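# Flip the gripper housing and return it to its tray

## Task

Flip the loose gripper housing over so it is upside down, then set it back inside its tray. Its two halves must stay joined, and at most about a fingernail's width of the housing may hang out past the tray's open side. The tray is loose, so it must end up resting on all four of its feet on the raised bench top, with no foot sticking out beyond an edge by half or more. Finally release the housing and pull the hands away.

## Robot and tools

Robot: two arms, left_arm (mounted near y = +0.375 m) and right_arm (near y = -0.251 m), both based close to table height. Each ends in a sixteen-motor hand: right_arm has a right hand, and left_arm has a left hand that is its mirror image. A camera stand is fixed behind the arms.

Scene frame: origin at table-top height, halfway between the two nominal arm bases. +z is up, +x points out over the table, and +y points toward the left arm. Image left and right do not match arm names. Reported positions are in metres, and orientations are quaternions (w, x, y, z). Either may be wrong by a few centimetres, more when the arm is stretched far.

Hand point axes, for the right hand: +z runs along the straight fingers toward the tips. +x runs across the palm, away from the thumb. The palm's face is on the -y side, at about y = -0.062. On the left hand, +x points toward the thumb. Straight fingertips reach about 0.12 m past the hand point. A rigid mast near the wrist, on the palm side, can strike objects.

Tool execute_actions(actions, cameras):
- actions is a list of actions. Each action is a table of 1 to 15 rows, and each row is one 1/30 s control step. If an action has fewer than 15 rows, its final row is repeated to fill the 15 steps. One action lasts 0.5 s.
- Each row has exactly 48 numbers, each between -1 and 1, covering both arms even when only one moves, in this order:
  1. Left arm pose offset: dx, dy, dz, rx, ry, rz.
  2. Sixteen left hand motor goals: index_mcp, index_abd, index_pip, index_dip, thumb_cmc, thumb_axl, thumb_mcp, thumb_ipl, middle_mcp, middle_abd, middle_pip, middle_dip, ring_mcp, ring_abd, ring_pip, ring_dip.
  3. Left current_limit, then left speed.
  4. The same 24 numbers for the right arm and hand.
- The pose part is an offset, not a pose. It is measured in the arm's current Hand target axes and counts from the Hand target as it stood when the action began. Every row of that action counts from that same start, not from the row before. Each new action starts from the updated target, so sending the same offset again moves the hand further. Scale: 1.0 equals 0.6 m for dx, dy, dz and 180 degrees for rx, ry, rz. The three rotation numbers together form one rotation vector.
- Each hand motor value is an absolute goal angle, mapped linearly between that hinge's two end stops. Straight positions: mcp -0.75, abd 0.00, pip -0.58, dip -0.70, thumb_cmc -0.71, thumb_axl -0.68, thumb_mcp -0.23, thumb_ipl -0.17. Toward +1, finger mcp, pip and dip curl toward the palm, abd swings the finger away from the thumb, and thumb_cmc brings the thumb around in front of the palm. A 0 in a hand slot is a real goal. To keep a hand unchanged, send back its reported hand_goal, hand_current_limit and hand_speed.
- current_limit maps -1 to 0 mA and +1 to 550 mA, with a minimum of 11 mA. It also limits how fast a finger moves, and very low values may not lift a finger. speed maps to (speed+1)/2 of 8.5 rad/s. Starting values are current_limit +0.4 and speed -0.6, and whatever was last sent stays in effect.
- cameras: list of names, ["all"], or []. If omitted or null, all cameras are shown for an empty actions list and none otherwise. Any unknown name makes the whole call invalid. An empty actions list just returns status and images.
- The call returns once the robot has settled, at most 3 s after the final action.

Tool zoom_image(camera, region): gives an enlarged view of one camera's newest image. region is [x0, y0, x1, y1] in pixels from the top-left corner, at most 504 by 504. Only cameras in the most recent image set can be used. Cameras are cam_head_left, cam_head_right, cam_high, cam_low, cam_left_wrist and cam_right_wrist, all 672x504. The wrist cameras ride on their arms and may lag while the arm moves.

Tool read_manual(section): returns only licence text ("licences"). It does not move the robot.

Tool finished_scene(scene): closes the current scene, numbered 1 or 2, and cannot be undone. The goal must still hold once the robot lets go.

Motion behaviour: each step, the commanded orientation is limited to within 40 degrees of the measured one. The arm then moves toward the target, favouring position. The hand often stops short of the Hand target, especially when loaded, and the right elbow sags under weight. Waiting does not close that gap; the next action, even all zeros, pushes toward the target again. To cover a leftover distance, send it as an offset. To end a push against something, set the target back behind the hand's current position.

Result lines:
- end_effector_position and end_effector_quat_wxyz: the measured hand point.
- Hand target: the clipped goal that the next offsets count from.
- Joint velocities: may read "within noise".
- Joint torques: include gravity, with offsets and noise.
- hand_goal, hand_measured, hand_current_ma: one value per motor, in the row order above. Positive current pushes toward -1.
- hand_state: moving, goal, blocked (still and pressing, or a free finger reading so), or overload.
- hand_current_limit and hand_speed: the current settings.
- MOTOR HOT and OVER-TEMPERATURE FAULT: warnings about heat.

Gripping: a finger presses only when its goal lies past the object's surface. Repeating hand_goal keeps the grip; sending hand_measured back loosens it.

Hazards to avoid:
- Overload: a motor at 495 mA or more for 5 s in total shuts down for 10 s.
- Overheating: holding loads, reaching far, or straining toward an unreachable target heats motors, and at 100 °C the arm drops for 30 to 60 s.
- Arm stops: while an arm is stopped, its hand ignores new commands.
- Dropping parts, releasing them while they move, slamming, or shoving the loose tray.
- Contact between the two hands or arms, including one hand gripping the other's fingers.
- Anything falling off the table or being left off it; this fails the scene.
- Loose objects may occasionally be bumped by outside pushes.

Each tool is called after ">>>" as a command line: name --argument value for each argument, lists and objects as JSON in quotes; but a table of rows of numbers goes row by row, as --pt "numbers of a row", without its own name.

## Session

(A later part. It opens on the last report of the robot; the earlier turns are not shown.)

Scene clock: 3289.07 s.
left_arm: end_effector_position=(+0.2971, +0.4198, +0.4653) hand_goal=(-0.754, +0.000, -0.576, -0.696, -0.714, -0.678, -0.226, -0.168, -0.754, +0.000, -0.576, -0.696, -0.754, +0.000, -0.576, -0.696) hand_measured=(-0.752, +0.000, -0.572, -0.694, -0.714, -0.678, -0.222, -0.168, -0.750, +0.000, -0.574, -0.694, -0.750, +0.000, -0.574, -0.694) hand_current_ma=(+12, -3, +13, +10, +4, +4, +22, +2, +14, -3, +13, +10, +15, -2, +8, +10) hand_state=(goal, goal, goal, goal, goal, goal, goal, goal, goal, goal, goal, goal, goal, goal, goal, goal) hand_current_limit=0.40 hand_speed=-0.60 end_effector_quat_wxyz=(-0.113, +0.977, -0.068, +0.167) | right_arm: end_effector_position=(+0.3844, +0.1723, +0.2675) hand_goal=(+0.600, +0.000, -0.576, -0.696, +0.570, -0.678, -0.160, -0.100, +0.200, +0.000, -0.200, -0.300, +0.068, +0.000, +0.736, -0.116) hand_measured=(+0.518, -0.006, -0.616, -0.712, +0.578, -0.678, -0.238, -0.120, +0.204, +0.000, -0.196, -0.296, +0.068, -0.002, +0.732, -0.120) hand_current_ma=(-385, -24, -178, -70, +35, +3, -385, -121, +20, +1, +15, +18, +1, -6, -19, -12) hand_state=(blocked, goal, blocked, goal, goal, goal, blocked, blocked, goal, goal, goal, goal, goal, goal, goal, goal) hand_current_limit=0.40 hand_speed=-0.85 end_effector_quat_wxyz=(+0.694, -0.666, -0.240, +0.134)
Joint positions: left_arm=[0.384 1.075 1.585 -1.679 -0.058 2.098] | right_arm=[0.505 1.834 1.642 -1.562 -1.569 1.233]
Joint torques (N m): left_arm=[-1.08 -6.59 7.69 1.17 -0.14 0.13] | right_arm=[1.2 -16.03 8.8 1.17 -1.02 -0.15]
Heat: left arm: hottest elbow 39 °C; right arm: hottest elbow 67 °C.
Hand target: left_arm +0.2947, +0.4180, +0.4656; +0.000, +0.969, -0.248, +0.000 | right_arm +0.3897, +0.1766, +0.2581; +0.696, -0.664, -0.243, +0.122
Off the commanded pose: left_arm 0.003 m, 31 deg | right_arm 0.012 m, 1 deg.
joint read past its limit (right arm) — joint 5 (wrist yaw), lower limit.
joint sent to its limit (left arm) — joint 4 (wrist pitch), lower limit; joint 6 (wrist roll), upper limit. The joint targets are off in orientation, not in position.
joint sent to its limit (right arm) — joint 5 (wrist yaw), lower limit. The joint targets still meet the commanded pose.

>>> execute_actions --actions '[[[0,0,0,0,0,0,-0.754,0,-0.576,-0.696,-0.714,-0.678,-0.226,-0.168,-0.754,0,-0.576,-0.696,-0.754,0,-0.576,-0.696,0.4,-0.6,-0.0018,0.0098,0,0,0,0,0.6,0,-0.576,-0.696,0.57,-0.678,-0.16,-0.1,0.2,0,-0.2,-0.3,0.068,0,0.736,-0.116,0.4,-0.85]]]' --cameras '["cam_head_left", "cam_head_right"]'

>>> zoom_image --camera "cam_head_left" --region '[230, 240, 310, 320]'

>>> zoom_image --camera "cam_head_right" --region '[230, 240, 310, 320]'

Scene clock: 3295.37 s.
left_arm: end_effector_position=(+0.2971, +0.4198, +0.4653) hand_goal=(-0.754, +0.000, -0.576, -0.696, -0.714, -0.678, -0.226, -0.168, -0.754, +0.000, -0.576, -0.696, -0.754, +0.000, -0.576, -0.696) hand_measured=(-0.752, +0.000, -0.572, -0.694, -0.714, -0.678, -0.222, -0.168, -0.750, +0.000, -0.574, -0.694, -0.750, +0.000, -0.574, -0.694) hand_current_ma=(+12, -3, +13, +10, +4, +4, +22, +2, +14, -3, +13, +10, +15, -2, +8, +10) hand_state=(goal, goal, goal, goal, goal, goal, goal, goal, goal, goal, goal, goal, goal, goal, goal, goal) hand_current_limit=0.40 hand_speed=-0.60 end_effector_quat_wxyz=(-0.113, +0.977, -0.068, +0.167) | right_arm: end_effector_position=(+0.3843, +0.1723, +0.2633) hand_goal=(+0.600, +0.000, -0.576, -0.696, +0.570, -0.678, -0.160, -0.100, +0.200, +0.000, -0.200, -0.300, +0.068, +0.000, +0.736, -0.116) hand_measured=(+0.518, -0.006, -0.616, -0.712, +0.578, -0.678, -0.238, -0.120, +0.206, -0.002, -0.196, -0.296, +0.068, -0.002, +0.732, -0.120) hand_current_ma=(-385, -24, -178, -70, +35, +3, -385, -121, +21, -4, +15, +17, +1, -6, -19, -12) hand_state=(blocked, goal, blocked, goal, goal, goal, blocked, blocked, goal, goal, goal, goal, goal, goal, goal, goal) hand_current_limit=0.40 hand_speed=-0.85 end_effector_quat_wxyz=(+0.694, -0.666, -0.240, +0.133)
Joint positions: left_arm=[0.384 1.075 1.585 -1.679 -0.058 2.098] | right_arm=[0.505 1.835 1.634 -1.552 -1.569 1.231]
Joint torques (N m): left_arm=[-1.26 -6.53 7.72 1.16 -0.11 0.16] | right_arm=[1.2 -14.97 8.5 1.43 -0.97 -0.2]
Heat: left arm: hottest elbow 39 °C; right arm: hottest elbow 65 °C.
Hand target: left_arm +0.2947, +0.4180, +0.4656; +0.000, +0.969, -0.248, +0.000 | right_arm +0.3897, +0.1766, +0.2520; +0.696, -0.664, -0.243, +0.122
Off the commanded pose: left_arm 0.003 m, 31 deg | right_arm 0.013 m, 1 deg.
joint read past its limit (right arm) — joint 5 (wrist yaw), lower limit.
joint sent to its limit (left arm) — joint 4 (wrist pitch), lower limit; joint 6 (wrist roll), upper limit. The joint targets are off in orientation, not in position.
joint sent to its limit (right arm) — joint 5 (wrist yaw), lower limit. The joint targets still meet the commanded pose.
Images, in order (width x height): cam_head_left 672x504, cam_head_right 672x504.

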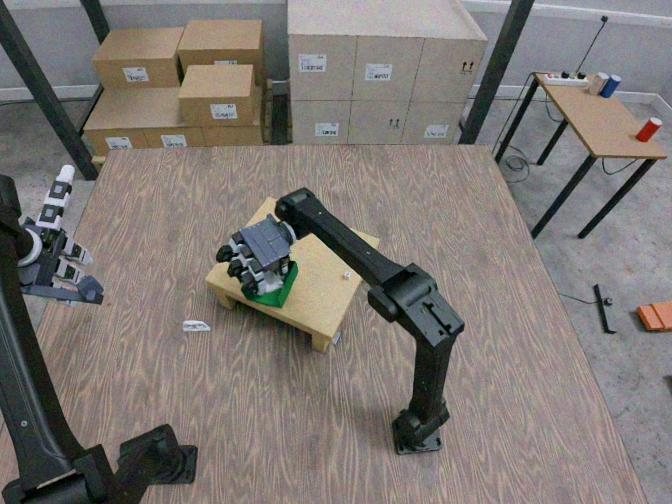

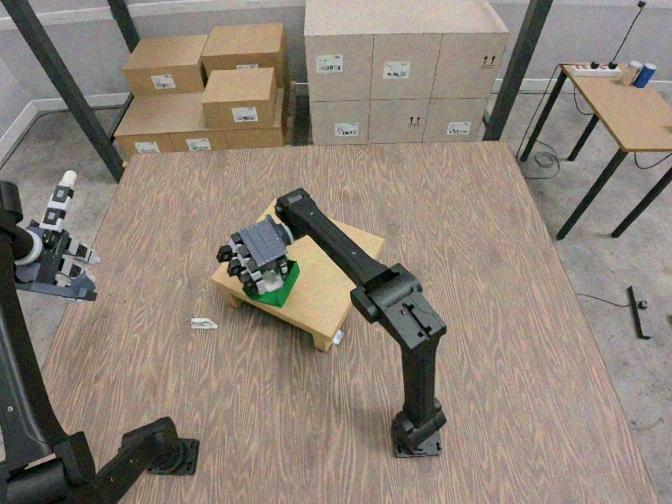

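Scaled by 6.300 from the camera's 672x504 image, which has a finer 960x720 frame.

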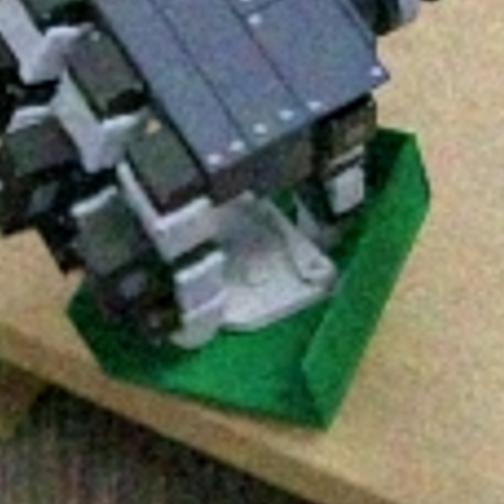

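Scaled by 6.300 from the camera's 672x504 image, which has a finer 960x720 frame.

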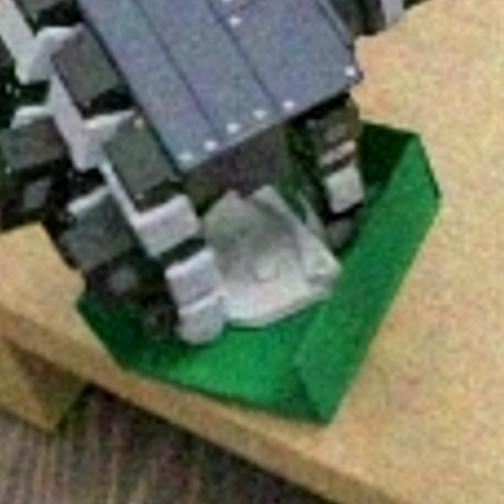

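>>> execute_actions --actions '[[[0,0,0,0,0,0,-0.754,0,-0.576,-0.696,-0.714,-0.678,-0.226,-0.168,-0.754,0,-0.576,-0.696,-0.754,0,-0.576,-0.696,0.4,-0.6,0,0,0,0,0,0,0.48,0,-0.576,-0.696,0.57,-0.678,-0.26,-0.1,0.2,0,-0.2,-0.3,0.068,0,0.736,-0.116,0.4,-0.9]],[[0,0,0,0,0,0,-0.754,0,-0.576,-0.696,-0.714,-0.678,-0.226,-0.168,-0.754,0,-0.576,-0.696,-0.754,0,-0.576,-0.696,0.4,-0.6,0,0,0,0,0,0,0.4,0,-0.576,-0.696,0.57,-0.678,-0.29,-0.1,0.2,0,-0.2,-0.3,0.068,0,0.736,-0.116,0.4,-0.85]]]' --cameras '["cam_head_left", "cam_head_right"]'

>>> zoom_image --camera "cam_head_left" --region '[230, 240, 310, 320]'

>>> zoom_image --camera "cam_head_right" --region '[230, 240, 310, 320]'

Scene clock: 3305.83 s.
left_arm: end_effector_position=(+0.2971, +0.4198, +0.4653) hand_goal=(-0.754, +0.000, -0.576, -0.696, -0.714, -0.678, -0.226, -0.168, -0.754, +0.000, -0.576, -0.696, -0.754, +0.000, -0.576, -0.696) hand_measured=(-0.752, +0.000, -0.572, -0.694, -0.714, -0.678, -0.222, -0.168, -0.750, +0.000, -0.574, -0.694, -0.750, +0.000, -0.574, -0.694) hand_current_ma=(+12, -3, +13, +10, +4, +4, +22, +2, +14, -3, +13, +10, +15, -2, +8, +10) hand_state=(goal, goal, goal, goal, goal, goal, goal, goal, goal, goal, goal, goal, goal, goal, goal, goal) hand_current_limit=0.40 hand_speed=-0.60 end_effector_quat_wxyz=(-0.113, +0.977, -0.068, +0.167) | right_arm: end_effector_position=(+0.3843, +0.1723, +0.2633) hand_goal=(+0.400, +0.000, -0.576, -0.696, +0.570, -0.678, -0.290, -0.100, +0.200, +0.000, -0.200, -0.300, +0.068, +0.000, +0.736, -0.116) hand_measured=(+0.406, -0.004, -0.578, -0.698, +0.574, -0.678, -0.282, -0.100, +0.206, -0.004, -0.196, -0.296, +0.068, -0.002, +0.732, -0.120) hand_current_ma=(+28, -13, -9, -10, +19, +3, +45, -2, +26, -11, +15, +17, +1, -6, -19, -12) hand_state=(goal, goal, goal, goal, goal, goal, goal, goal, goal, goal, goal, goal, goal, goal, goal, goal) hand_current_limit=0.40 hand_speed=-0.85 end_effector_quat_wxyz=(+0.694, -0.666, -0.240, +0.133)
Joint positions: left_arm=[0.384 1.075 1.585 -1.679 -0.058 2.098] | right_arm=[0.505 1.835 1.634 -1.552 -1.569 1.231]
Joint torques (N m): left_arm=[-1.32 -6.36 7.75 1.2 -0.13 0.13] | right_arm=[0.79 -15.44 8.62 1.36 -0.98 -0.17]
Heat: left arm: hottest elbow 39 °C; right arm: hottest elbow 64 °C.
Hand target: left_arm +0.2947, +0.4180, +0.4656; +0.000, +0.969, -0.248, +0.000 | right_arm +0.3897, +0.1766, +0.2520; +0.696, -0.664, -0.243, +0.122
Off the commanded pose: left_arm 0.003 m, 31 deg | right_arm 0.013 m, 1 deg.
joint read past its limit (right arm) — joint 5 (wrist yaw), lower limit.
joint sent to its limit (left arm) — joint 4 (wrist pitch), lower limit; joint 6 (wrist roll), upper limit. The joint targets are off in orientation, not in position.
joint sent to its limit (right arm) — joint 5 (wrist yaw), lower limit. The joint targets still meet the commanded pose.
Images, in order (width x height): cam_head_left 672x504, cam_head_right 672x504.

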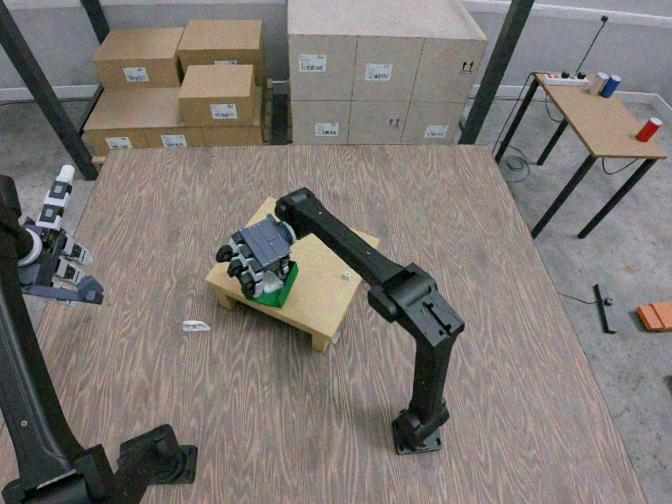

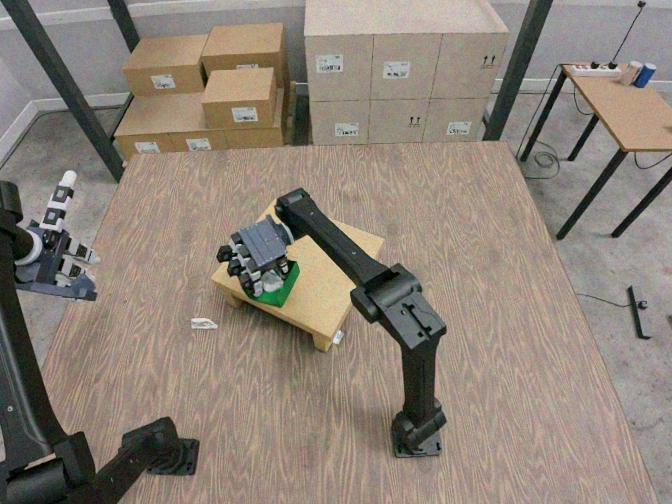

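Scaled by 6.300 from the camera's 672x504 image, which has a finer 960x720 frame.

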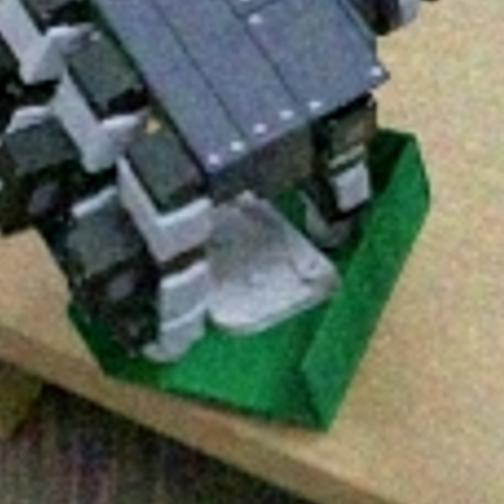

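Scaled by 6.300 from the camera's 672x504 image, which has a finer 960x720 frame.

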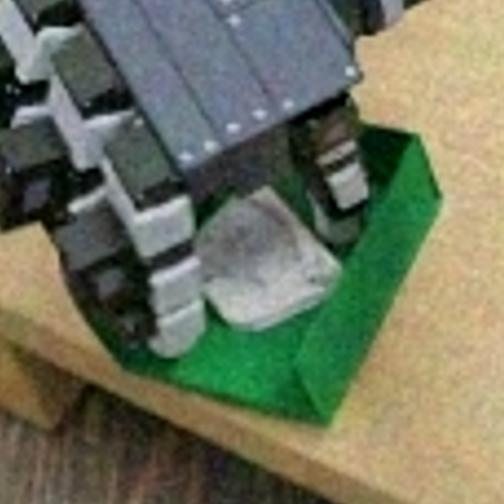

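>>> execute_actions --actions '[[[0,0,0,0,0,0,-0.754,0,-0.576,-0.696,-0.714,-0.678,-0.226,-0.168,-0.754,0,-0.576,-0.696,-0.754,0,-0.576,-0.696,0.4,-0.6,0.0117,-0.0655,0,0,0,0,0.4,0,-0.576,-0.696,0.57,-0.678,-0.29,-0.1,0.2,0,-0.2,-0.3,0.068,0,0.736,-0.116,0.4,-0.85]],[[0,0,0,0,0,0,-0.754,0,-0.576,-0.696,-0.714,-0.678,-0.226,-0.168,-0.754,0,-0.576,-0.696,-0.754,0,-0.576,-0.696,0.4,-0.6,0.0117,-0.0655,0,0,0,0,0.4,0,-0.576,-0.696,0.57,-0.678,-0.29,-0.1,0.2,0,-0.2,-0.3,0.068,0,0.736,-0.116,0.4,-0.85]],[[0,0,0,0,0,0,-0.754,0,-0.576,-0.696,-0.714,-0.678,-0.226,-0.168,-0.754,0,-0.576,-0.696,-0.754,0,-0.576,-0.696,0.4,-0.6,0.0117,-0.0655,0,0,0,0,0.4,0,-0.576,-0.696,0.57,-0.678,-0.29,-0.1,0.2,0,-0.2,-0.3,0.068,0,0.736,-0.116,0.4,-0.85]]]' --cameras '["cam_head_left", "cam_head_right", "cam_right_wrist"]'

>>> zoom_image --camera "cam_head_left" --region '[230, 240, 310, 320]'

>>> zoom_image --camera "cam_head_right" --region '[230, 240, 310, 320]'

Scene clock: 3316.53 s.
left_arm: end_effector_position=(+0.2971, +0.4198, +0.4653) hand_goal=(-0.754, +0.000, -0.576, -0.696, -0.714, -0.678, -0.226, -0.168, -0.754, +0.000, -0.576, -0.696, -0.754, +0.000, -0.576, -0.696) hand_measured=(-0.752, +0.000, -0.572, -0.694, -0.714, -0.678, -0.222, -0.168, -0.750, +0.000, -0.574, -0.694, -0.750, +0.000, -0.574, -0.694) hand_current_ma=(+12, -3, +13, +10, +4, +4, +22, +2, +14, -3, +13, +10, +15, -2, +8, +10) hand_state=(goal, goal, goal, goal, goal, goal, goal, goal, goal, goal, goal, goal, goal, goal, goal, goal) hand_current_limit=0.40 hand_speed=-0.60 end_effector_quat_wxyz=(-0.113, +0.977, -0.068, +0.167) | right_arm: end_effector_position=(+0.3870, +0.1737, +0.3437) hand_goal=(+0.400, +0.000, -0.576, -0.696, +0.570, -0.678, -0.290, -0.100, +0.200, +0.000, -0.200, -0.300, +0.068, +0.000, +0.736, -0.116) hand_measured=(+0.406, -0.004, -0.578, -0.698, +0.572, -0.678, -0.288, -0.100, +0.208, -0.004, -0.198, -0.298, +0.068, -0.002, +0.732, -0.120) hand_current_ma=(+27, -12, -8, -10, +6, +3, +12, -2, +34, -11, +10, +10, +1, -6, -19, -12) hand_state=(goal, goal, goal, goal, goal, goal, goal, goal, goal, goal, goal, goal, goal, goal, goal, goal) hand_current_limit=0.40 hand_speed=-0.85 end_effector_quat_wxyz=(+0.691, -0.670, -0.230, +0.144)
Joint positions: left_arm=[0.384 1.075 1.585 -1.679 -0.058 2.098] | right_arm=[0.505 1.803 1.802 -1.625 -1.568 1.389]
Joint torques (N m): left_arm=[-1.2 -6.42 7.66 1.13 -0.11 0.13] | right_arm=[0.79 -18.49 14 0.1 -0.99 0.1]
Heat: left arm: hottest elbow 39 °C; right arm: hottest elbow 64 °C.
Hand target: left_arm +0.2947, +0.4180, +0.4656; +0.000, +0.969, -0.248, +0.000 | right_arm +0.3896, +0.1766, +0.3717; +0.696, -0.664, -0.243, +0.122
Off the commanded pose: left_arm 0.003 m, 31 deg | right_arm 0.028 m, 3 deg.
joint read past its limit (right arm) — joint 5 (wrist yaw), lower limit.
joint sent to its limit (left arm) — joint 4 (wrist pitch), lower limit; joint 6 (wrist roll), upper limit. The joint targets are off in orientation, not in position.
joint sent to its limit (right arm) — joint 5 (wrist yaw), lower limit. The joint targets still meet the commanded pose.
camera_calibration:
cam_right_wrist: T_world_to_cam=[[-0.589102, -0.357282, -0.724781, 0.573204], [-0.0685866, -0.871597, 0.485402, -0.0325764], [-0.805142, 0.335662, 0.488955, 0.208274], [0, 0, 0, 1]] pos_world=[0.503132, 0.106492, 0.329424]
Images, in order (width x height): cam_head_left 672x504, cam_head_right 672x504, cam_right_wrist 672x504.

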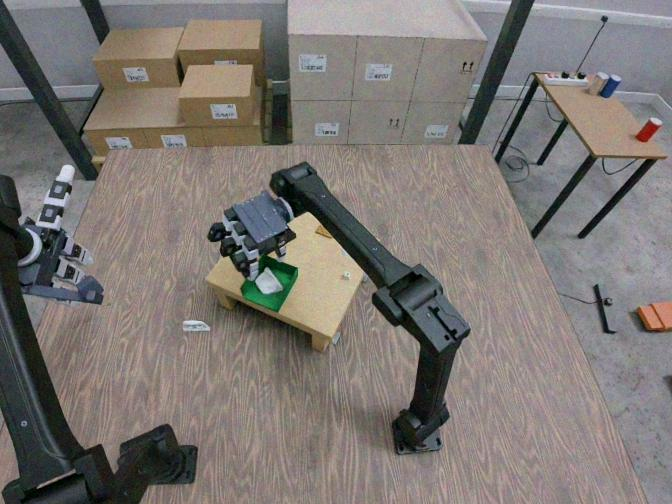

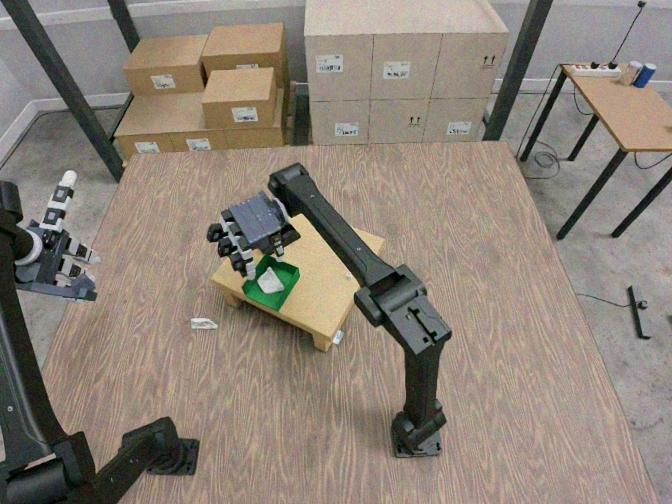

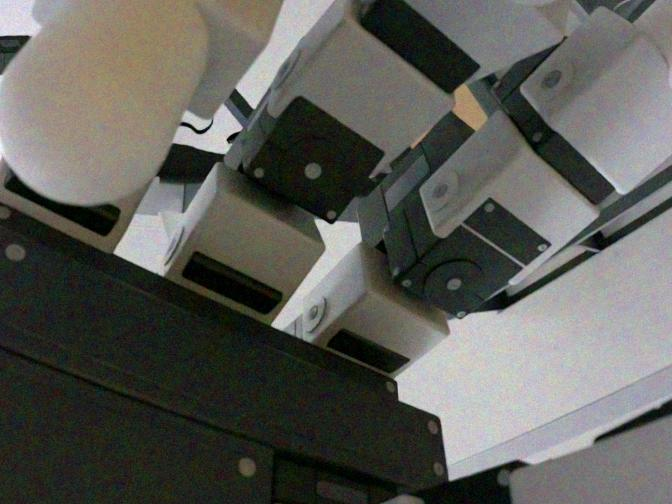

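Scaled by 6.300 from the camera's 672x504 image, which has a finer 960x720 frame.

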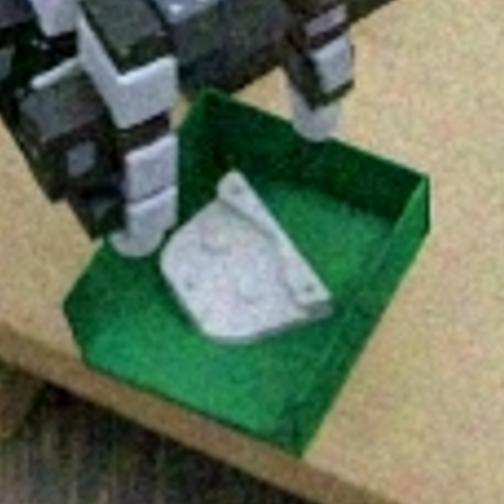

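Scaled by 6.300 from the camera's 672x504 image, which has a finer 960x720 frame.

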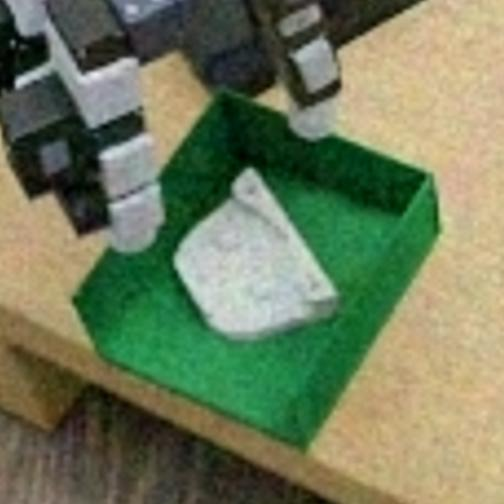

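>>> zoom_image --camera "cam_head_left" --region '[175, 305, 220, 345]'

>>> zoom_image --camera "cam_head_right" --region '[183, 303, 228, 343]'

Scaled by 11.200 from the camera's 672x504 image, which has a finer 960x720 frame.

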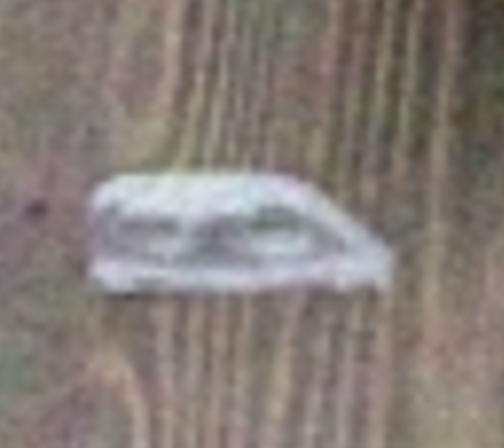

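Scaled by 11.200 from the camera's 672x504 image, which has a finer 960x720 frame.

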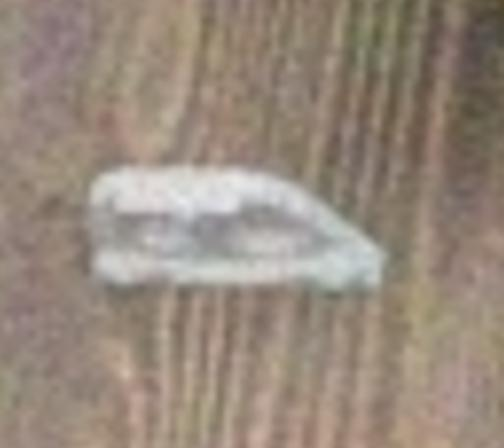

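>>> execute_actions --actions '[[[0,0,0,0,0,0,-0.754,0,-0.576,-0.696,-0.714,-0.678,-0.226,-0.168,-0.754,0,-0.576,-0.696,-0.754,0,-0.576,-0.696,0.4,-0.6,-0.061,0.0467,-0.0697,-0.125,0,0,0.274,0,-0.576,-0.696,0.57,-0.678,-0.42,-0.1,0.274,0,-0.576,-0.696,0.068,0,0.736,-0.116,0.4,-0.6]],[[0,0,0,0,0,0,-0.754,0,-0.576,-0.696,-0.714,-0.678,-0.226,-0.168,-0.754,0,-0.576,-0.696,-0.754,0,-0.576,-0.696,0.4,-0.6,-0.061,0.0482,-0.0905,-0.125,0,0,0.274,0,-0.576,-0.696,0.57,-0.678,-0.42,-0.1,0.274,0,-0.576,-0.696,0.068,0,0.736,-0.116,0.4,-0.6]],[[0,0,0,0,0,0,-0.754,0,-0.576,-0.696,-0.714,-0.678,-0.226,-0.168,-0.754,0,-0.576,-0.696,-0.754,0,-0.576,-0.696,0.4,-0.6,-0.061,0.0577,-0.1092,-0.125,0,0,0.274,0,-0.576,-0.696,0.57,-0.678,-0.42,-0.1,0.274,0,-0.576,-0.696,0.068,0,0.736,-0.116,0.4,-0.6]],[[0,0,0,0,0,0,-0.754,0,-0.576,-0.696,-0.714,-0.678,-0.226,-0.168,-0.754,0,-0.576,-0.696,-0.754,0,-0.576,-0.696,0.4,-0.6,-0.061,0.0735,-0.1228,-0.125,0,0,0.274,0,-0.576,-0.696,0.57,-0.678,-0.42,-0.1,0.274,0,-0.576,-0.696,0.068,0,0.736,-0.116,0.4,-0.6]]]'

Scene clock: 3382.10 s.
left_arm: end_effector_position=(+0.2971, +0.4198, +0.4653) hand_goal=(-0.754, +0.000, -0.576, -0.696, -0.714, -0.678, -0.226, -0.168, -0.754, +0.000, -0.576, -0.696, -0.754, +0.000, -0.576, -0.696) hand_measured=(-0.752, +0.000, -0.572, -0.694, -0.714, -0.678, -0.222, -0.168, -0.750, +0.000, -0.574, -0.694, -0.750, +0.000, -0.574, -0.694) hand_current_ma=(+12, -3, +13, +10, +4, +4, +22, +2, +14, -3, +13, +10, +15, -2, +8, +10) hand_state=(goal, goal, goal, goal, goal, goal, goal, goal, goal, goal, goal, goal, goal, goal, goal, goal) hand_current_limit=0.40 hand_speed=-0.60 end_effector_quat_wxyz=(-0.113, +0.977, -0.068, +0.167) | right_arm: end_effector_position=(+0.3837, -0.1085, +0.3832) hand_goal=(+0.274, +0.000, -0.576, -0.696, +0.570, -0.678, -0.420, -0.100, +0.274, +0.000, -0.576, -0.696, +0.068, +0.000, +0.736, -0.116) hand_measured=(+0.266, -0.002, -0.578, -0.698, +0.570, -0.678, -0.414, -0.100, +0.264, -0.002, -0.576, -0.694, +0.062, -0.002, +0.732, -0.120) hand_current_ma=(-38, -8, -8, -10, +2, +3, +30, -1, -44, -9, -2, +9, -23, -6, -19, -12) hand_state=(goal, goal, goal, goal, goal, goal, goal, goal, goal, goal, goal, goal, goal, goal, goal, goal) hand_current_limit=0.40 hand_speed=-0.60 end_effector_quat_wxyz=(-0.028, +0.962, +0.259, +0.087)
Joint positions: left_arm=[0.384 1.075 1.585 -1.679 -0.058 2.098] | right_arm=[0.546 1.343 1.594 -1.639 0 1.621]
Joint torques (N m): left_arm=[-1.26 -6.12 7.65 1.11 -0.12 0.14] | right_arm=[0.85 -10.29 9.31 0.38 0.58 0.1]
Heat: left arm: hottest elbow 39 °C; right arm: hottest elbow 76 °C.
Hand target: left_arm +0.2947, +0.4180, +0.4656; +0.000, +0.969, -0.248, +0.000 | right_arm +0.3803, -0.1093, +0.3846; -0.023, +0.962, +0.258, +0.086
Off the commanded pose: left_arm 0.003 m, 31 deg | right_arm 0.004 m, 1 deg.
joint sent to its limit (left arm) — joint 4 (wrist pitch), lower limit; joint 6 (wrist roll), upper limit. The joint targets are off in orientation, not in position.

>>> execute_actions --actions '[[[0.0553,0.0237,0.0653,0,0,-0.0297,-0.754,0,-0.576,-0.696,-0.714,-0.678,-0.226,-0.168,0.4,0,0.1,-0.3,0.4,0,0.1,-0.3,0.4,-0.6,-0.0548,-0.0333,-0.0217,0,0,0,0.274,0,-0.576,-0.696,0.57,-0.678,-0.42,-0.1,0.274,0,-0.576,-0.696,0.068,0,0.736,-0.116,0.4,-0.6]],[[0.0528,0.0288,0.0653,0,0,-0.0297,-0.754,0,-0.576,-0.696,-0.714,-0.678,-0.226,-0.168,0.753,0,0.299,-0.261,0.753,0,0.299,-0.261,0.4,-0.6,-0.0548,-0.0333,-0.0217,0,0,0,0.274,0,-0.576,-0.696,0.57,-0.678,-0.42,-0.1,0.274,0,-0.576,-0.696,0.068,0,0.736,-0.116,0.4,-0.6]],[[0.0498,0.0335,0.0653,0,0,-0.0297,-0.754,0,-0.576,-0.696,-0.714,-0.678,-0.226,-0.168,0.753,0,0.299,-0.261,0.753,0,0.299,-0.261,0.4,-0.6,-0.0548,-0.0333,-0.0217,0,0,0,0.274,0,-0.576,-0.696,0.57,-0.678,-0.42,-0.1,0.274,0,-0.576,-0.696,0.068,0,0.736,-0.116,0.4,-0.6]],[[0.0465,0.038,0.0653,0,0,-0.0297,-0.754,0,-0.576,-0.696,-0.714,-0.678,-0.226,-0.168,0.753,0,0.299,-0.261,0.753,0,0.299,-0.261,0.4,-0.6,0,0,0,0,0,0,0.274,0,-0.576,-0.696,0.57,-0.678,-0.42,-0.1,0.274,0,-0.576,-0.696,0.068,0,0.736,-0.116,0.4,-0.6]],[[0.0427,0.0423,0.0653,0,0,-0.0297,-0.754,0,-0.576,-0.696,-0.714,-0.678,-0.226,-0.168,0.753,0,0.299,-0.261,0.753,0,0.299,-0.261,0.4,-0.6,0,0,0,0,0,0,0.274,0,-0.576,-0.696,0.57,-0.678,-0.42,-0.1,0.274,0,-0.576,-0.696,0.068,0,0.736,-0.116,0.4,-0.6]]]' --cameras '["cam_head_left", "cam_low", "cam_head_right"]'

>>> zoom_image --camera "cam_head_left" --region '[140, 250, 260, 370]'

>>> zoom_image --camera "cam_low" --region '[380, 160, 500, 280]'

Scene clock: 3412.90 s.
left_arm: end_effector_position=(+0.3980, +0.2770, +0.2742) hand_goal=(-0.754, +0.000, -0.576, -0.696, -0.714, -0.678, -0.226, -0.168, +0.752, +0.000, +0.298, -0.262, +0.752, +0.000, +0.298, -0.262) hand_measured=(-0.754, +0.000, -0.574, -0.694, -0.714, -0.678, -0.222, -0.168, +0.736, +0.000, +0.296, -0.264, +0.724, +0.000, +0.294, -0.264) hand_current_ma=(+4, -3, +9, +10, -1, +4, +22, +2, -79, -3, -13, -11, -138, -2, -17, -11) hand_state=(goal, goal, goal, goal, goal, goal, goal, goal, goal, goal, goal, goal, blocked, goal, goal, goal) hand_current_limit=0.40 hand_speed=-0.60 end_effector_quat_wxyz=(-0.001, +1.000, -0.022, -0.003) | right_arm: end_effector_position=(+0.2633, -0.1068, +0.4035) hand_goal=(+0.274, +0.000, -0.576, -0.696, +0.570, -0.678, -0.420, -0.100, +0.274, +0.000, -0.576, -0.696, +0.068, +0.000, +0.736, -0.116) hand_measured=(+0.266, -0.002, -0.578, -0.698, +0.570, -0.678, -0.414, -0.100, +0.264, -0.002, -0.576, -0.694, +0.062, -0.002, +0.732, -0.120) hand_current_ma=(-38, -8, -8, -10, +0, +3, +30, -1, -44, -9, -2, +9, -23, -6, -19, -12) hand_state=(goal, goal, goal, goal, goal, goal, goal, goal, goal, goal, goal, goal, goal, goal, goal, goal) hand_current_limit=0.40 hand_speed=-0.60 end_effector_quat_wxyz=(-0.039, +0.958, +0.259, +0.119)
Joint positions: left_arm=[-0.022 1.389 1.344 -1.533 -0.003 1.586] | right_arm=[0.786 1.085 1.435 -1.676 0.058 1.853]
Joint torques (N m): left_arm=[-0.67 -10.4 8.1 1.17 0.1 -0.12] | right_arm=[1.49 -6.07 8.99 0.62 0.62 0.09]
Heat: left arm: hottest elbow 39 °C; right arm: hottest elbow 68 °C.
Hand target: left_arm +0.4057, +0.2762, +0.2695; +0.000, +1.000, -0.017, +0.000 | right_arm +0.2604, -0.1094, +0.4056; -0.023, +0.962, +0.258, +0.086
Off the commanded pose: left_arm 0.009 m, 1 deg | right_arm 0.004 m, 4 deg.
joint sent to its limit (right arm) — joint 4 (wrist pitch), lower limit. The joint targets are off in orientation, not in position.
Images, in order (width x height): cam_head_left 672x504, cam_head_right 672x504, cam_low 672x504.

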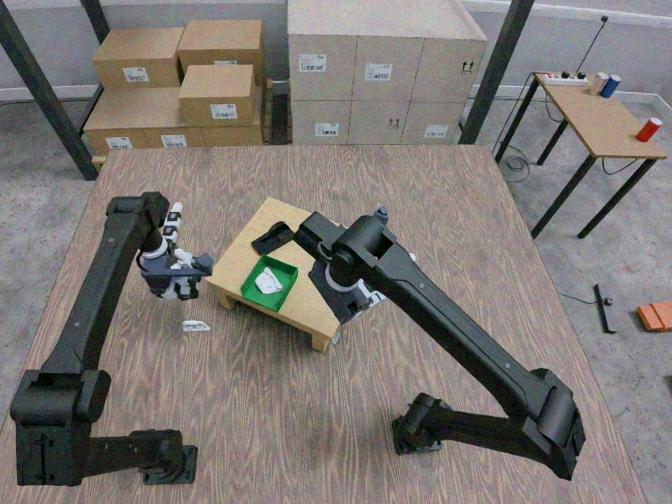

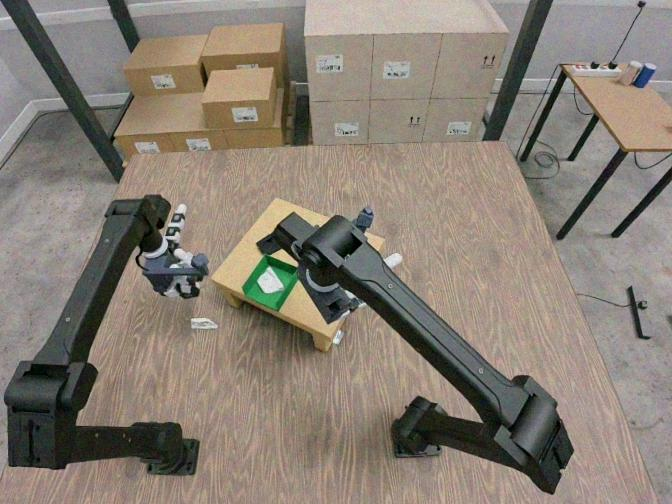

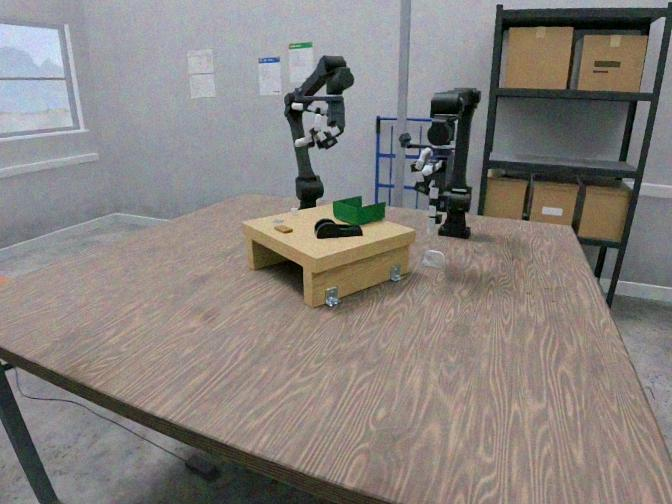

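Scaled by 4.200 from the camera's 672x504 image, which has a finer 960x720 frame.

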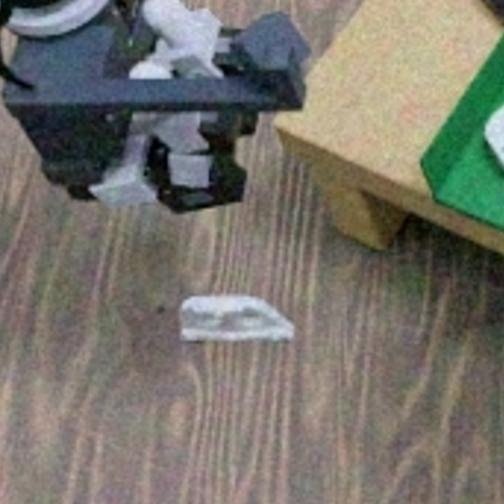

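Scaled by 4.200 from the camera's 672x504 image, which has a finer 960x720 frame.

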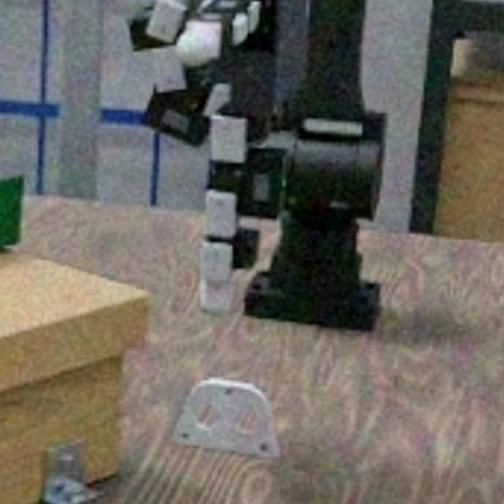

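>>> execute_actions --actions '[[[0,0,0.065,0,0,0,-0.754,0,-0.576,-0.696,-0.714,-0.678,-0.226,-0.168,0.753,0,0.299,-0.261,0.753,0,0.299,-0.261,0.4,-0.6,0,0,0,0,0,0,0.274,0,-0.576,-0.696,0.57,-0.678,-0.42,-0.1,0.274,0,-0.576,-0.696,0.068,0,0.736,-0.116,0.4,-0.6]],[[0,0,0.065,0,0,0,-0.754,0,-0.576,-0.696,-0.714,-0.678,-0.226,-0.168,0.753,0,0.299,-0.261,0.753,0,0.299,-0.261,0.4,-0.6,0,0,0,0,0,0,0.274,0,-0.576,-0.696,0.57,-0.678,-0.42,-0.1,0.274,0,-0.576,-0.696,0.068,0,0.736,-0.116,0.4,-0.6]],[[-0.033,0,0,0,0,0,-0.754,0,-0.576,-0.696,-0.714,-0.678,-0.226,-0.168,0.753,0,0.299,-0.261,0.753,0,0.299,-0.261,0.4,-0.6,0,0,0,0,0,0,0.274,0,-0.576,-0.696,0.57,-0.678,-0.42,-0.1,0.274,0,-0.576,-0.696,0.068,0,0.736,-0.116,0.4,-0.6]]]' --cameras '["cam_head_left", "cam_low"]'

>>> zoom_image --camera "cam_low" --region '[380, 160, 500, 280]'

>>> zoom_image --camera "cam_head_left" --region '[140, 250, 260, 370]'

Scene clock: 3428.83 s.
left_arm: end_effector_position=(+0.3824, +0.2775, +0.1854) hand_goal=(-0.754, +0.000, -0.576, -0.696, -0.714, -0.678, -0.226, -0.168, +0.752, +0.000, +0.298, -0.262, +0.752, +0.000, +0.298, -0.262) hand_measured=(-0.754, +0.000, -0.574, -0.694, -0.714, -0.678, -0.222, -0.168, +0.736, +0.000, +0.296, -0.264, +0.724, +0.000, +0.294, -0.264) hand_current_ma=(+4, -3, +9, +10, -1, +4, +22, +2, -79, -3, -13, -11, -138, -2, -17, -11) hand_state=(goal, goal, goal, goal, goal, goal, goal, goal, goal, goal, goal, goal, blocked, goal, goal, goal) hand_current_limit=0.40 hand_speed=-0.60 end_effector_quat_wxyz=(-0.001, +1.000, -0.022, -0.016) | right_arm: end_effector_position=(+0.2633, -0.1068, +0.4035) hand_goal=(+0.274, +0.000, -0.576, -0.696, +0.570, -0.678, -0.420, -0.100, +0.274, +0.000, -0.576, -0.696, +0.068, +0.000, +0.736, -0.116) hand_measured=(+0.266, -0.002, -0.578, -0.698, +0.570, -0.678, -0.414, -0.100, +0.264, -0.002, -0.576, -0.694, +0.062, -0.002, +0.732, -0.120) hand_current_ma=(-38, -8, -8, -10, +0, +3, +30, -1, -44, -9, -2, +9, -23, -6, -19, -12) hand_state=(goal, goal, goal, goal, goal, goal, goal, goal, goal, goal, goal, goal, goal, goal, goal, goal) hand_current_limit=0.40 hand_speed=-0.60 end_effector_quat_wxyz=(-0.039, +0.958, +0.259, +0.119)
Joint positions: left_arm=[-0.022 1.401 1.122 -1.323 -0.003 1.584] | right_arm=[0.786 1.085 1.435 -1.676 0.058 1.853]
Joint torques (N m): left_arm=[-0.97 -12.69 7.62 0.94 0.11 -0.1] | right_arm=[1.03 -6.65 8.83 0.38 0.6 0.03]
Heat: left arm: hottest elbow 39 °C; right arm: hottest elbow 63 °C.
Hand target: left_arm +0.3859, +0.2768, +0.1915; +0.000, +1.000, -0.017, +0.000 | right_arm +0.2604, -0.1094, +0.4056; -0.023, +0.962, +0.258, +0.086
Off the commanded pose: left_arm 0.007 m, 2 deg | right_arm 0.004 m, 4 deg.
joint sent to its limit (right arm) — joint 4 (wrist pitch), lower limit. The joint targets are off in orientation, not in position.
Images, in order (width x height): cam_head_left 672x504, cam_low 672x504.

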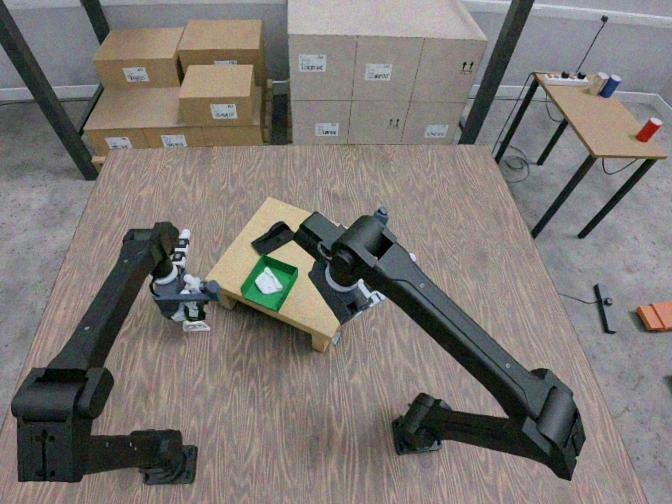

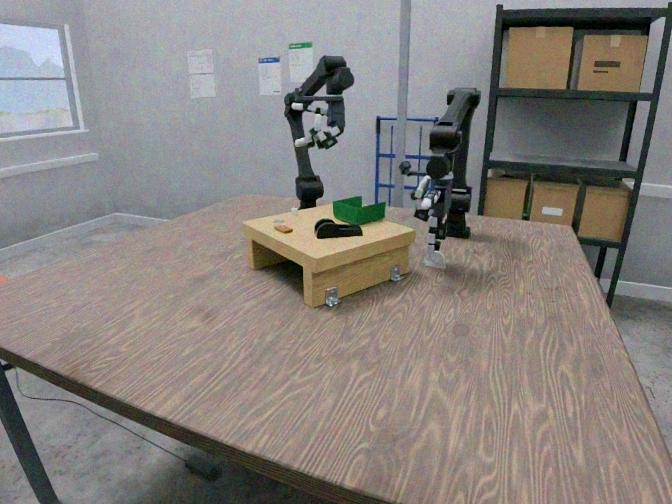

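Scaled by 4.200 from the camera's 672x504 image, which has a finer 960x720 frame.

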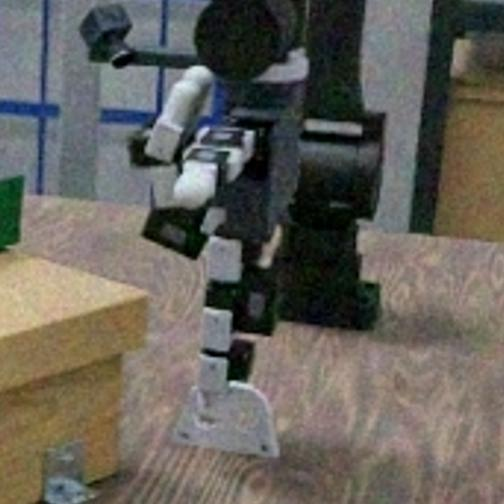

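Scaled by 4.200 from the camera's 672x504 image, which has a finer 960x720 frame.

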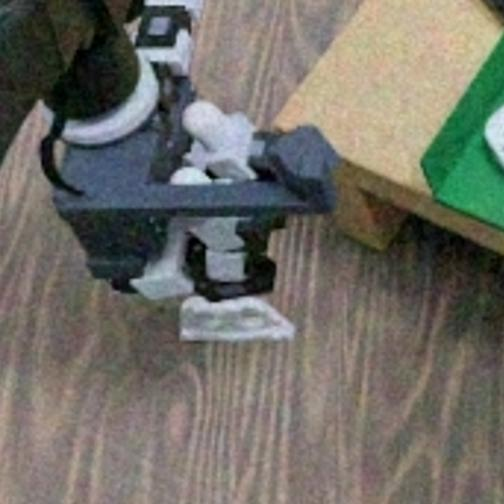

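>>> zoom_image --camera "cam_low" --region '[412, 235, 456, 275]'

Scaled by 11.455 from the camera's 672x504 image, which has a finer 960x720 frame.

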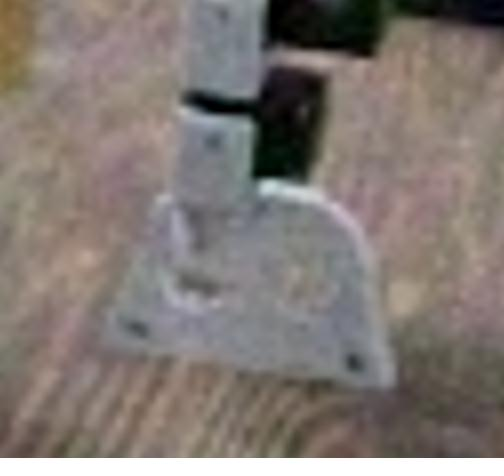

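>>> execute_actions --actions '[[[-0.033,0,0,0,0,0,-0.754,0,-0.576,-0.696,-0.714,-0.678,-0.226,-0.168,0.753,0,0.299,-0.261,0.753,0,0.299,-0.261,0.4,-0.6,0,0,0,0,0,0,0.274,0,-0.576,-0.696,0.57,-0.678,-0.42,-0.1,0.274,0,-0.576,-0.696,0.068,0,0.736,-0.116,0.4,-0.6]]]' --cameras '["cam_low", "cam_head_left"]'

>>> zoom_image --camera "cam_low" --region '[412, 235, 456, 275]'

>>> zoom_image --camera "cam_head_left" --region '[165, 300, 225, 350]'

Scene clock: 3443.30 s.
left_arm: end_effector_position=(+0.3644, +0.2780, +0.1878) hand_goal=(-0.754, +0.000, -0.576, -0.696, -0.714, -0.678, -0.226, -0.168, +0.752, +0.000, +0.298, -0.262, +0.752, +0.000, +0.298, -0.262) hand_measured=(-0.754, +0.000, -0.574, -0.694, -0.714, -0.678, -0.222, -0.168, +0.736, +0.000, +0.296, -0.264, +0.724, +0.000, +0.294, -0.264) hand_current_ma=(+4, -3, +9, +10, -1, +4, +22, +2, -79, -3, -13, -11, -138, -2, -17, -11) hand_state=(goal, goal, goal, goal, goal, goal, goal, goal, goal, goal, goal, goal, blocked, goal, goal, goal) hand_current_limit=0.40 hand_speed=-0.60 end_effector_quat_wxyz=(-0.001, +1.000, -0.022, -0.011) | right_arm: end_effector_position=(+0.2633, -0.1068, +0.4035) hand_goal=(+0.274, +0.000, -0.576, -0.696, +0.570, -0.678, -0.420, -0.100, +0.274, +0.000, -0.576, -0.696, +0.068, +0.000, +0.736, -0.116) hand_measured=(+0.266, -0.002, -0.578, -0.698, +0.570, -0.678, -0.414, -0.100, +0.264, -0.002, -0.576, -0.694, +0.062, -0.002, +0.732, -0.120) hand_current_ma=(-38, -8, -8, -10, +0, +3, +30, -1, -44, -9, -2, +9, -23, -6, -19, -12) hand_state=(goal, goal, goal, goal, goal, goal, goal, goal, goal, goal, goal, goal, goal, goal, goal, goal) hand_current_limit=0.40 hand_speed=-0.60 end_effector_quat_wxyz=(-0.039, +0.958, +0.259, +0.119)
Joint positions: left_arm=[-0.022 1.346 1.074 -1.32 -0.003 1.584] | right_arm=[0.786 1.085 1.435 -1.676 0.058 1.853]
Joint torques (N m): left_arm=[-0.67 -11.16 7.39 0.84 0.09 -0.11] | right_arm=[2.08 -6.53 8.88 0.42 0.61 0.1]
Heat: left arm: hottest elbow 39 °C; right arm: hottest elbow 61 °C.
Hand target: left_arm +0.3661, +0.2775, +0.1916; +0.000, +1.000, -0.017, +0.000 | right_arm +0.2604, -0.1094, +0.4056; -0.023, +0.962, +0.258, +0.086
Off the commanded pose: left_arm 0.004 m, 1 deg | right_arm 0.004 m, 4 deg.
joint sent to its limit (right arm) — joint 4 (wrist pitch), lower limit. The joint targets are off in orientation, not in position.
Images, in order (width x height): cam_head_left 672x504, cam_low 672x504.

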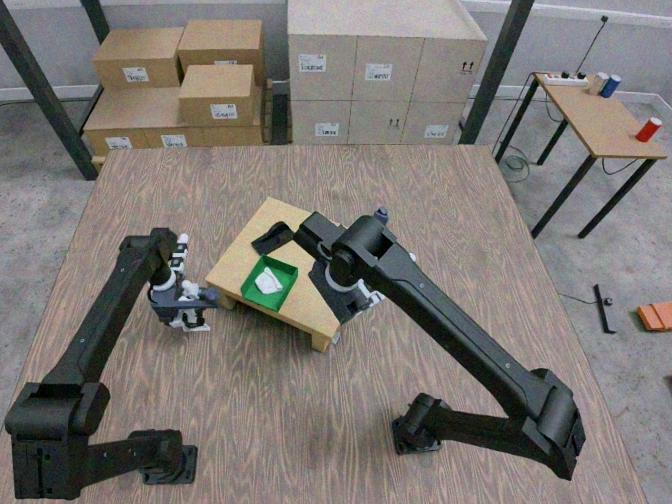

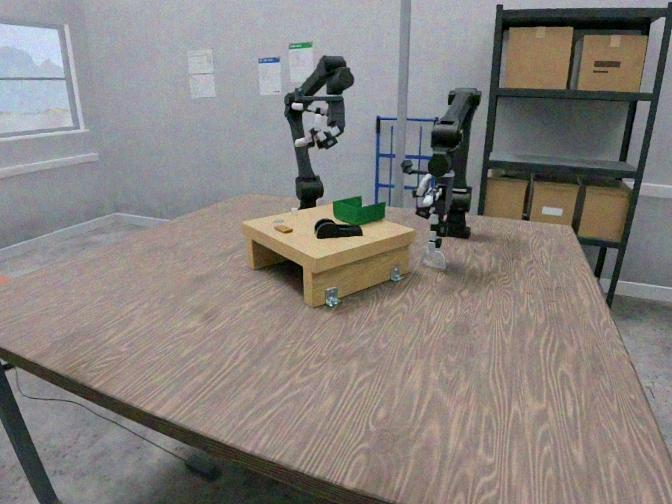

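Scaled by 11.455 from the camera's 672x504 image, which has a finer 960x720 frame.

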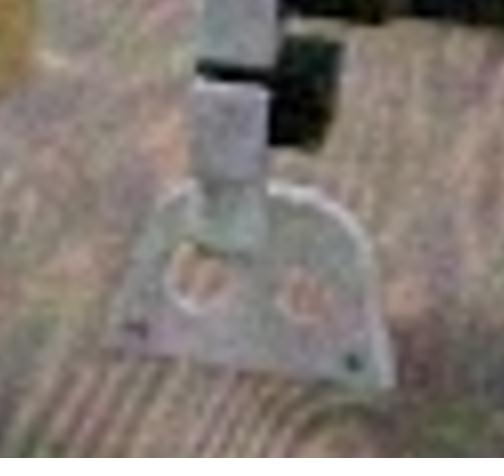

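Scaled by 8.400 from the camera's 672x504 image, which has a finer 960x720 frame.

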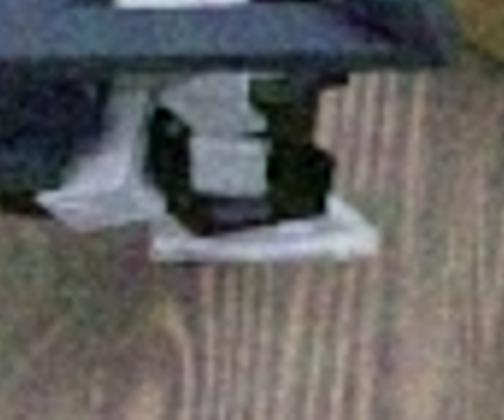

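>>> execute_actions --actions '[[[-0.033,0,0,0,0,0,-0.754,0,-0.576,-0.696,-0.714,-0.678,-0.226,-0.168,0.753,0,0.299,-0.261,0.753,0,0.299,-0.261,0.4,-0.6,0,0,0,0,0,0,0.274,0,-0.576,-0.696,0.57,-0.678,-0.42,-0.1,0.274,0,-0.576,-0.696,0.068,0,0.736,-0.116,0.4,-0.6]]]' --cameras '["cam_low"]'

>>> zoom_image --camera "cam_low" --region '[412, 235, 456, 275]'

Scene clock: 3451.53 s.
left_arm: end_effector_position=(+0.3457, +0.2786, +0.1879) hand_goal=(-0.754, +0.000, -0.576, -0.696, -0.714, -0.678, -0.226, -0.168, +0.752, +0.000, +0.298, -0.262, +0.752, +0.000, +0.298, -0.262) hand_measured=(-0.754, +0.000, -0.574, -0.694, -0.714, -0.678, -0.222, -0.168, +0.736, +0.000, +0.296, -0.264, +0.724, +0.000, +0.294, -0.264) hand_current_ma=(+4, -3, +9, +10, -1, +4, +22, +2, -79, -3, -13, -11, -138, -2, -17, -11) hand_state=(goal, goal, goal, goal, goal, goal, goal, goal, goal, goal, goal, goal, blocked, goal, goal, goal) hand_current_limit=0.40 hand_speed=-0.60 end_effector_quat_wxyz=(-0.001, +1.000, -0.022, -0.009) | right_arm: end_effector_position=(+0.2633, -0.1068, +0.4035) hand_goal=(+0.274, +0.000, -0.576, -0.696, +0.570, -0.678, -0.420, -0.100, +0.274, +0.000, -0.576, -0.696, +0.068, +0.000, +0.736, -0.116) hand_measured=(+0.266, -0.002, -0.578, -0.698, +0.570, -0.678, -0.414, -0.100, +0.264, -0.002, -0.576, -0.694, +0.062, -0.002, +0.732, -0.120) hand_current_ma=(-38, -8, -8, -10, +0, +3, +30, -1, -44, -9, -2, +9, -23, -6, -19, -12) hand_state=(goal, goal, goal, goal, goal, goal, goal, goal, goal, goal, goal, goal, goal, goal, goal, goal) hand_current_limit=0.40 hand_speed=-0.60 end_effector_quat_wxyz=(-0.039, +0.958, +0.259, +0.119)
Joint positions: left_arm=[-0.022 1.293 1.025 -1.32 -0.003 1.584] | right_arm=[0.786 1.085 1.435 -1.676 0.058 1.853]
Joint torques (N m): left_arm=[-0.62 -10.58 7.57 0.62 0.07 -0.09] | right_arm=[1.26 -6.18 9.06 0.61 0.66 0.08]
Heat: left arm: hottest elbow 39 °C; right arm: hottest elbow 60 °C.
Hand target: left_arm +0.3464, +0.2782, +0.1916; +0.000, +1.000, -0.017, +0.000 | right_arm +0.2604, -0.1094, +0.4056; -0.023, +0.962, +0.258, +0.086
Off the commanded pose: left_arm 0.004 m, 1 deg | right_arm 0.004 m, 4 deg.
joint sent to its limit (right arm) — joint 4 (wrist pitch), lower limit. The joint targets are off in orientation, not in position.
Images, in order (width x height): cam_low 672x504.

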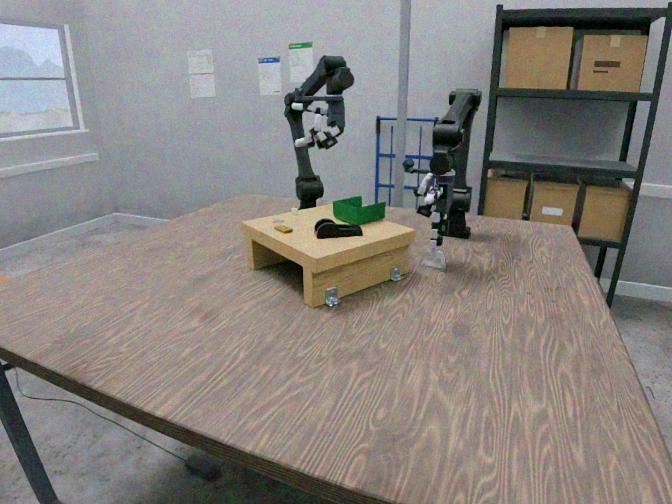

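Scaled by 11.455 from the camera's 672x504 image, which has a finer 960x720 frame.

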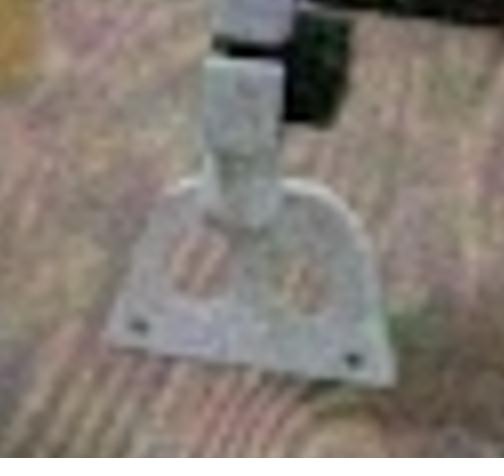

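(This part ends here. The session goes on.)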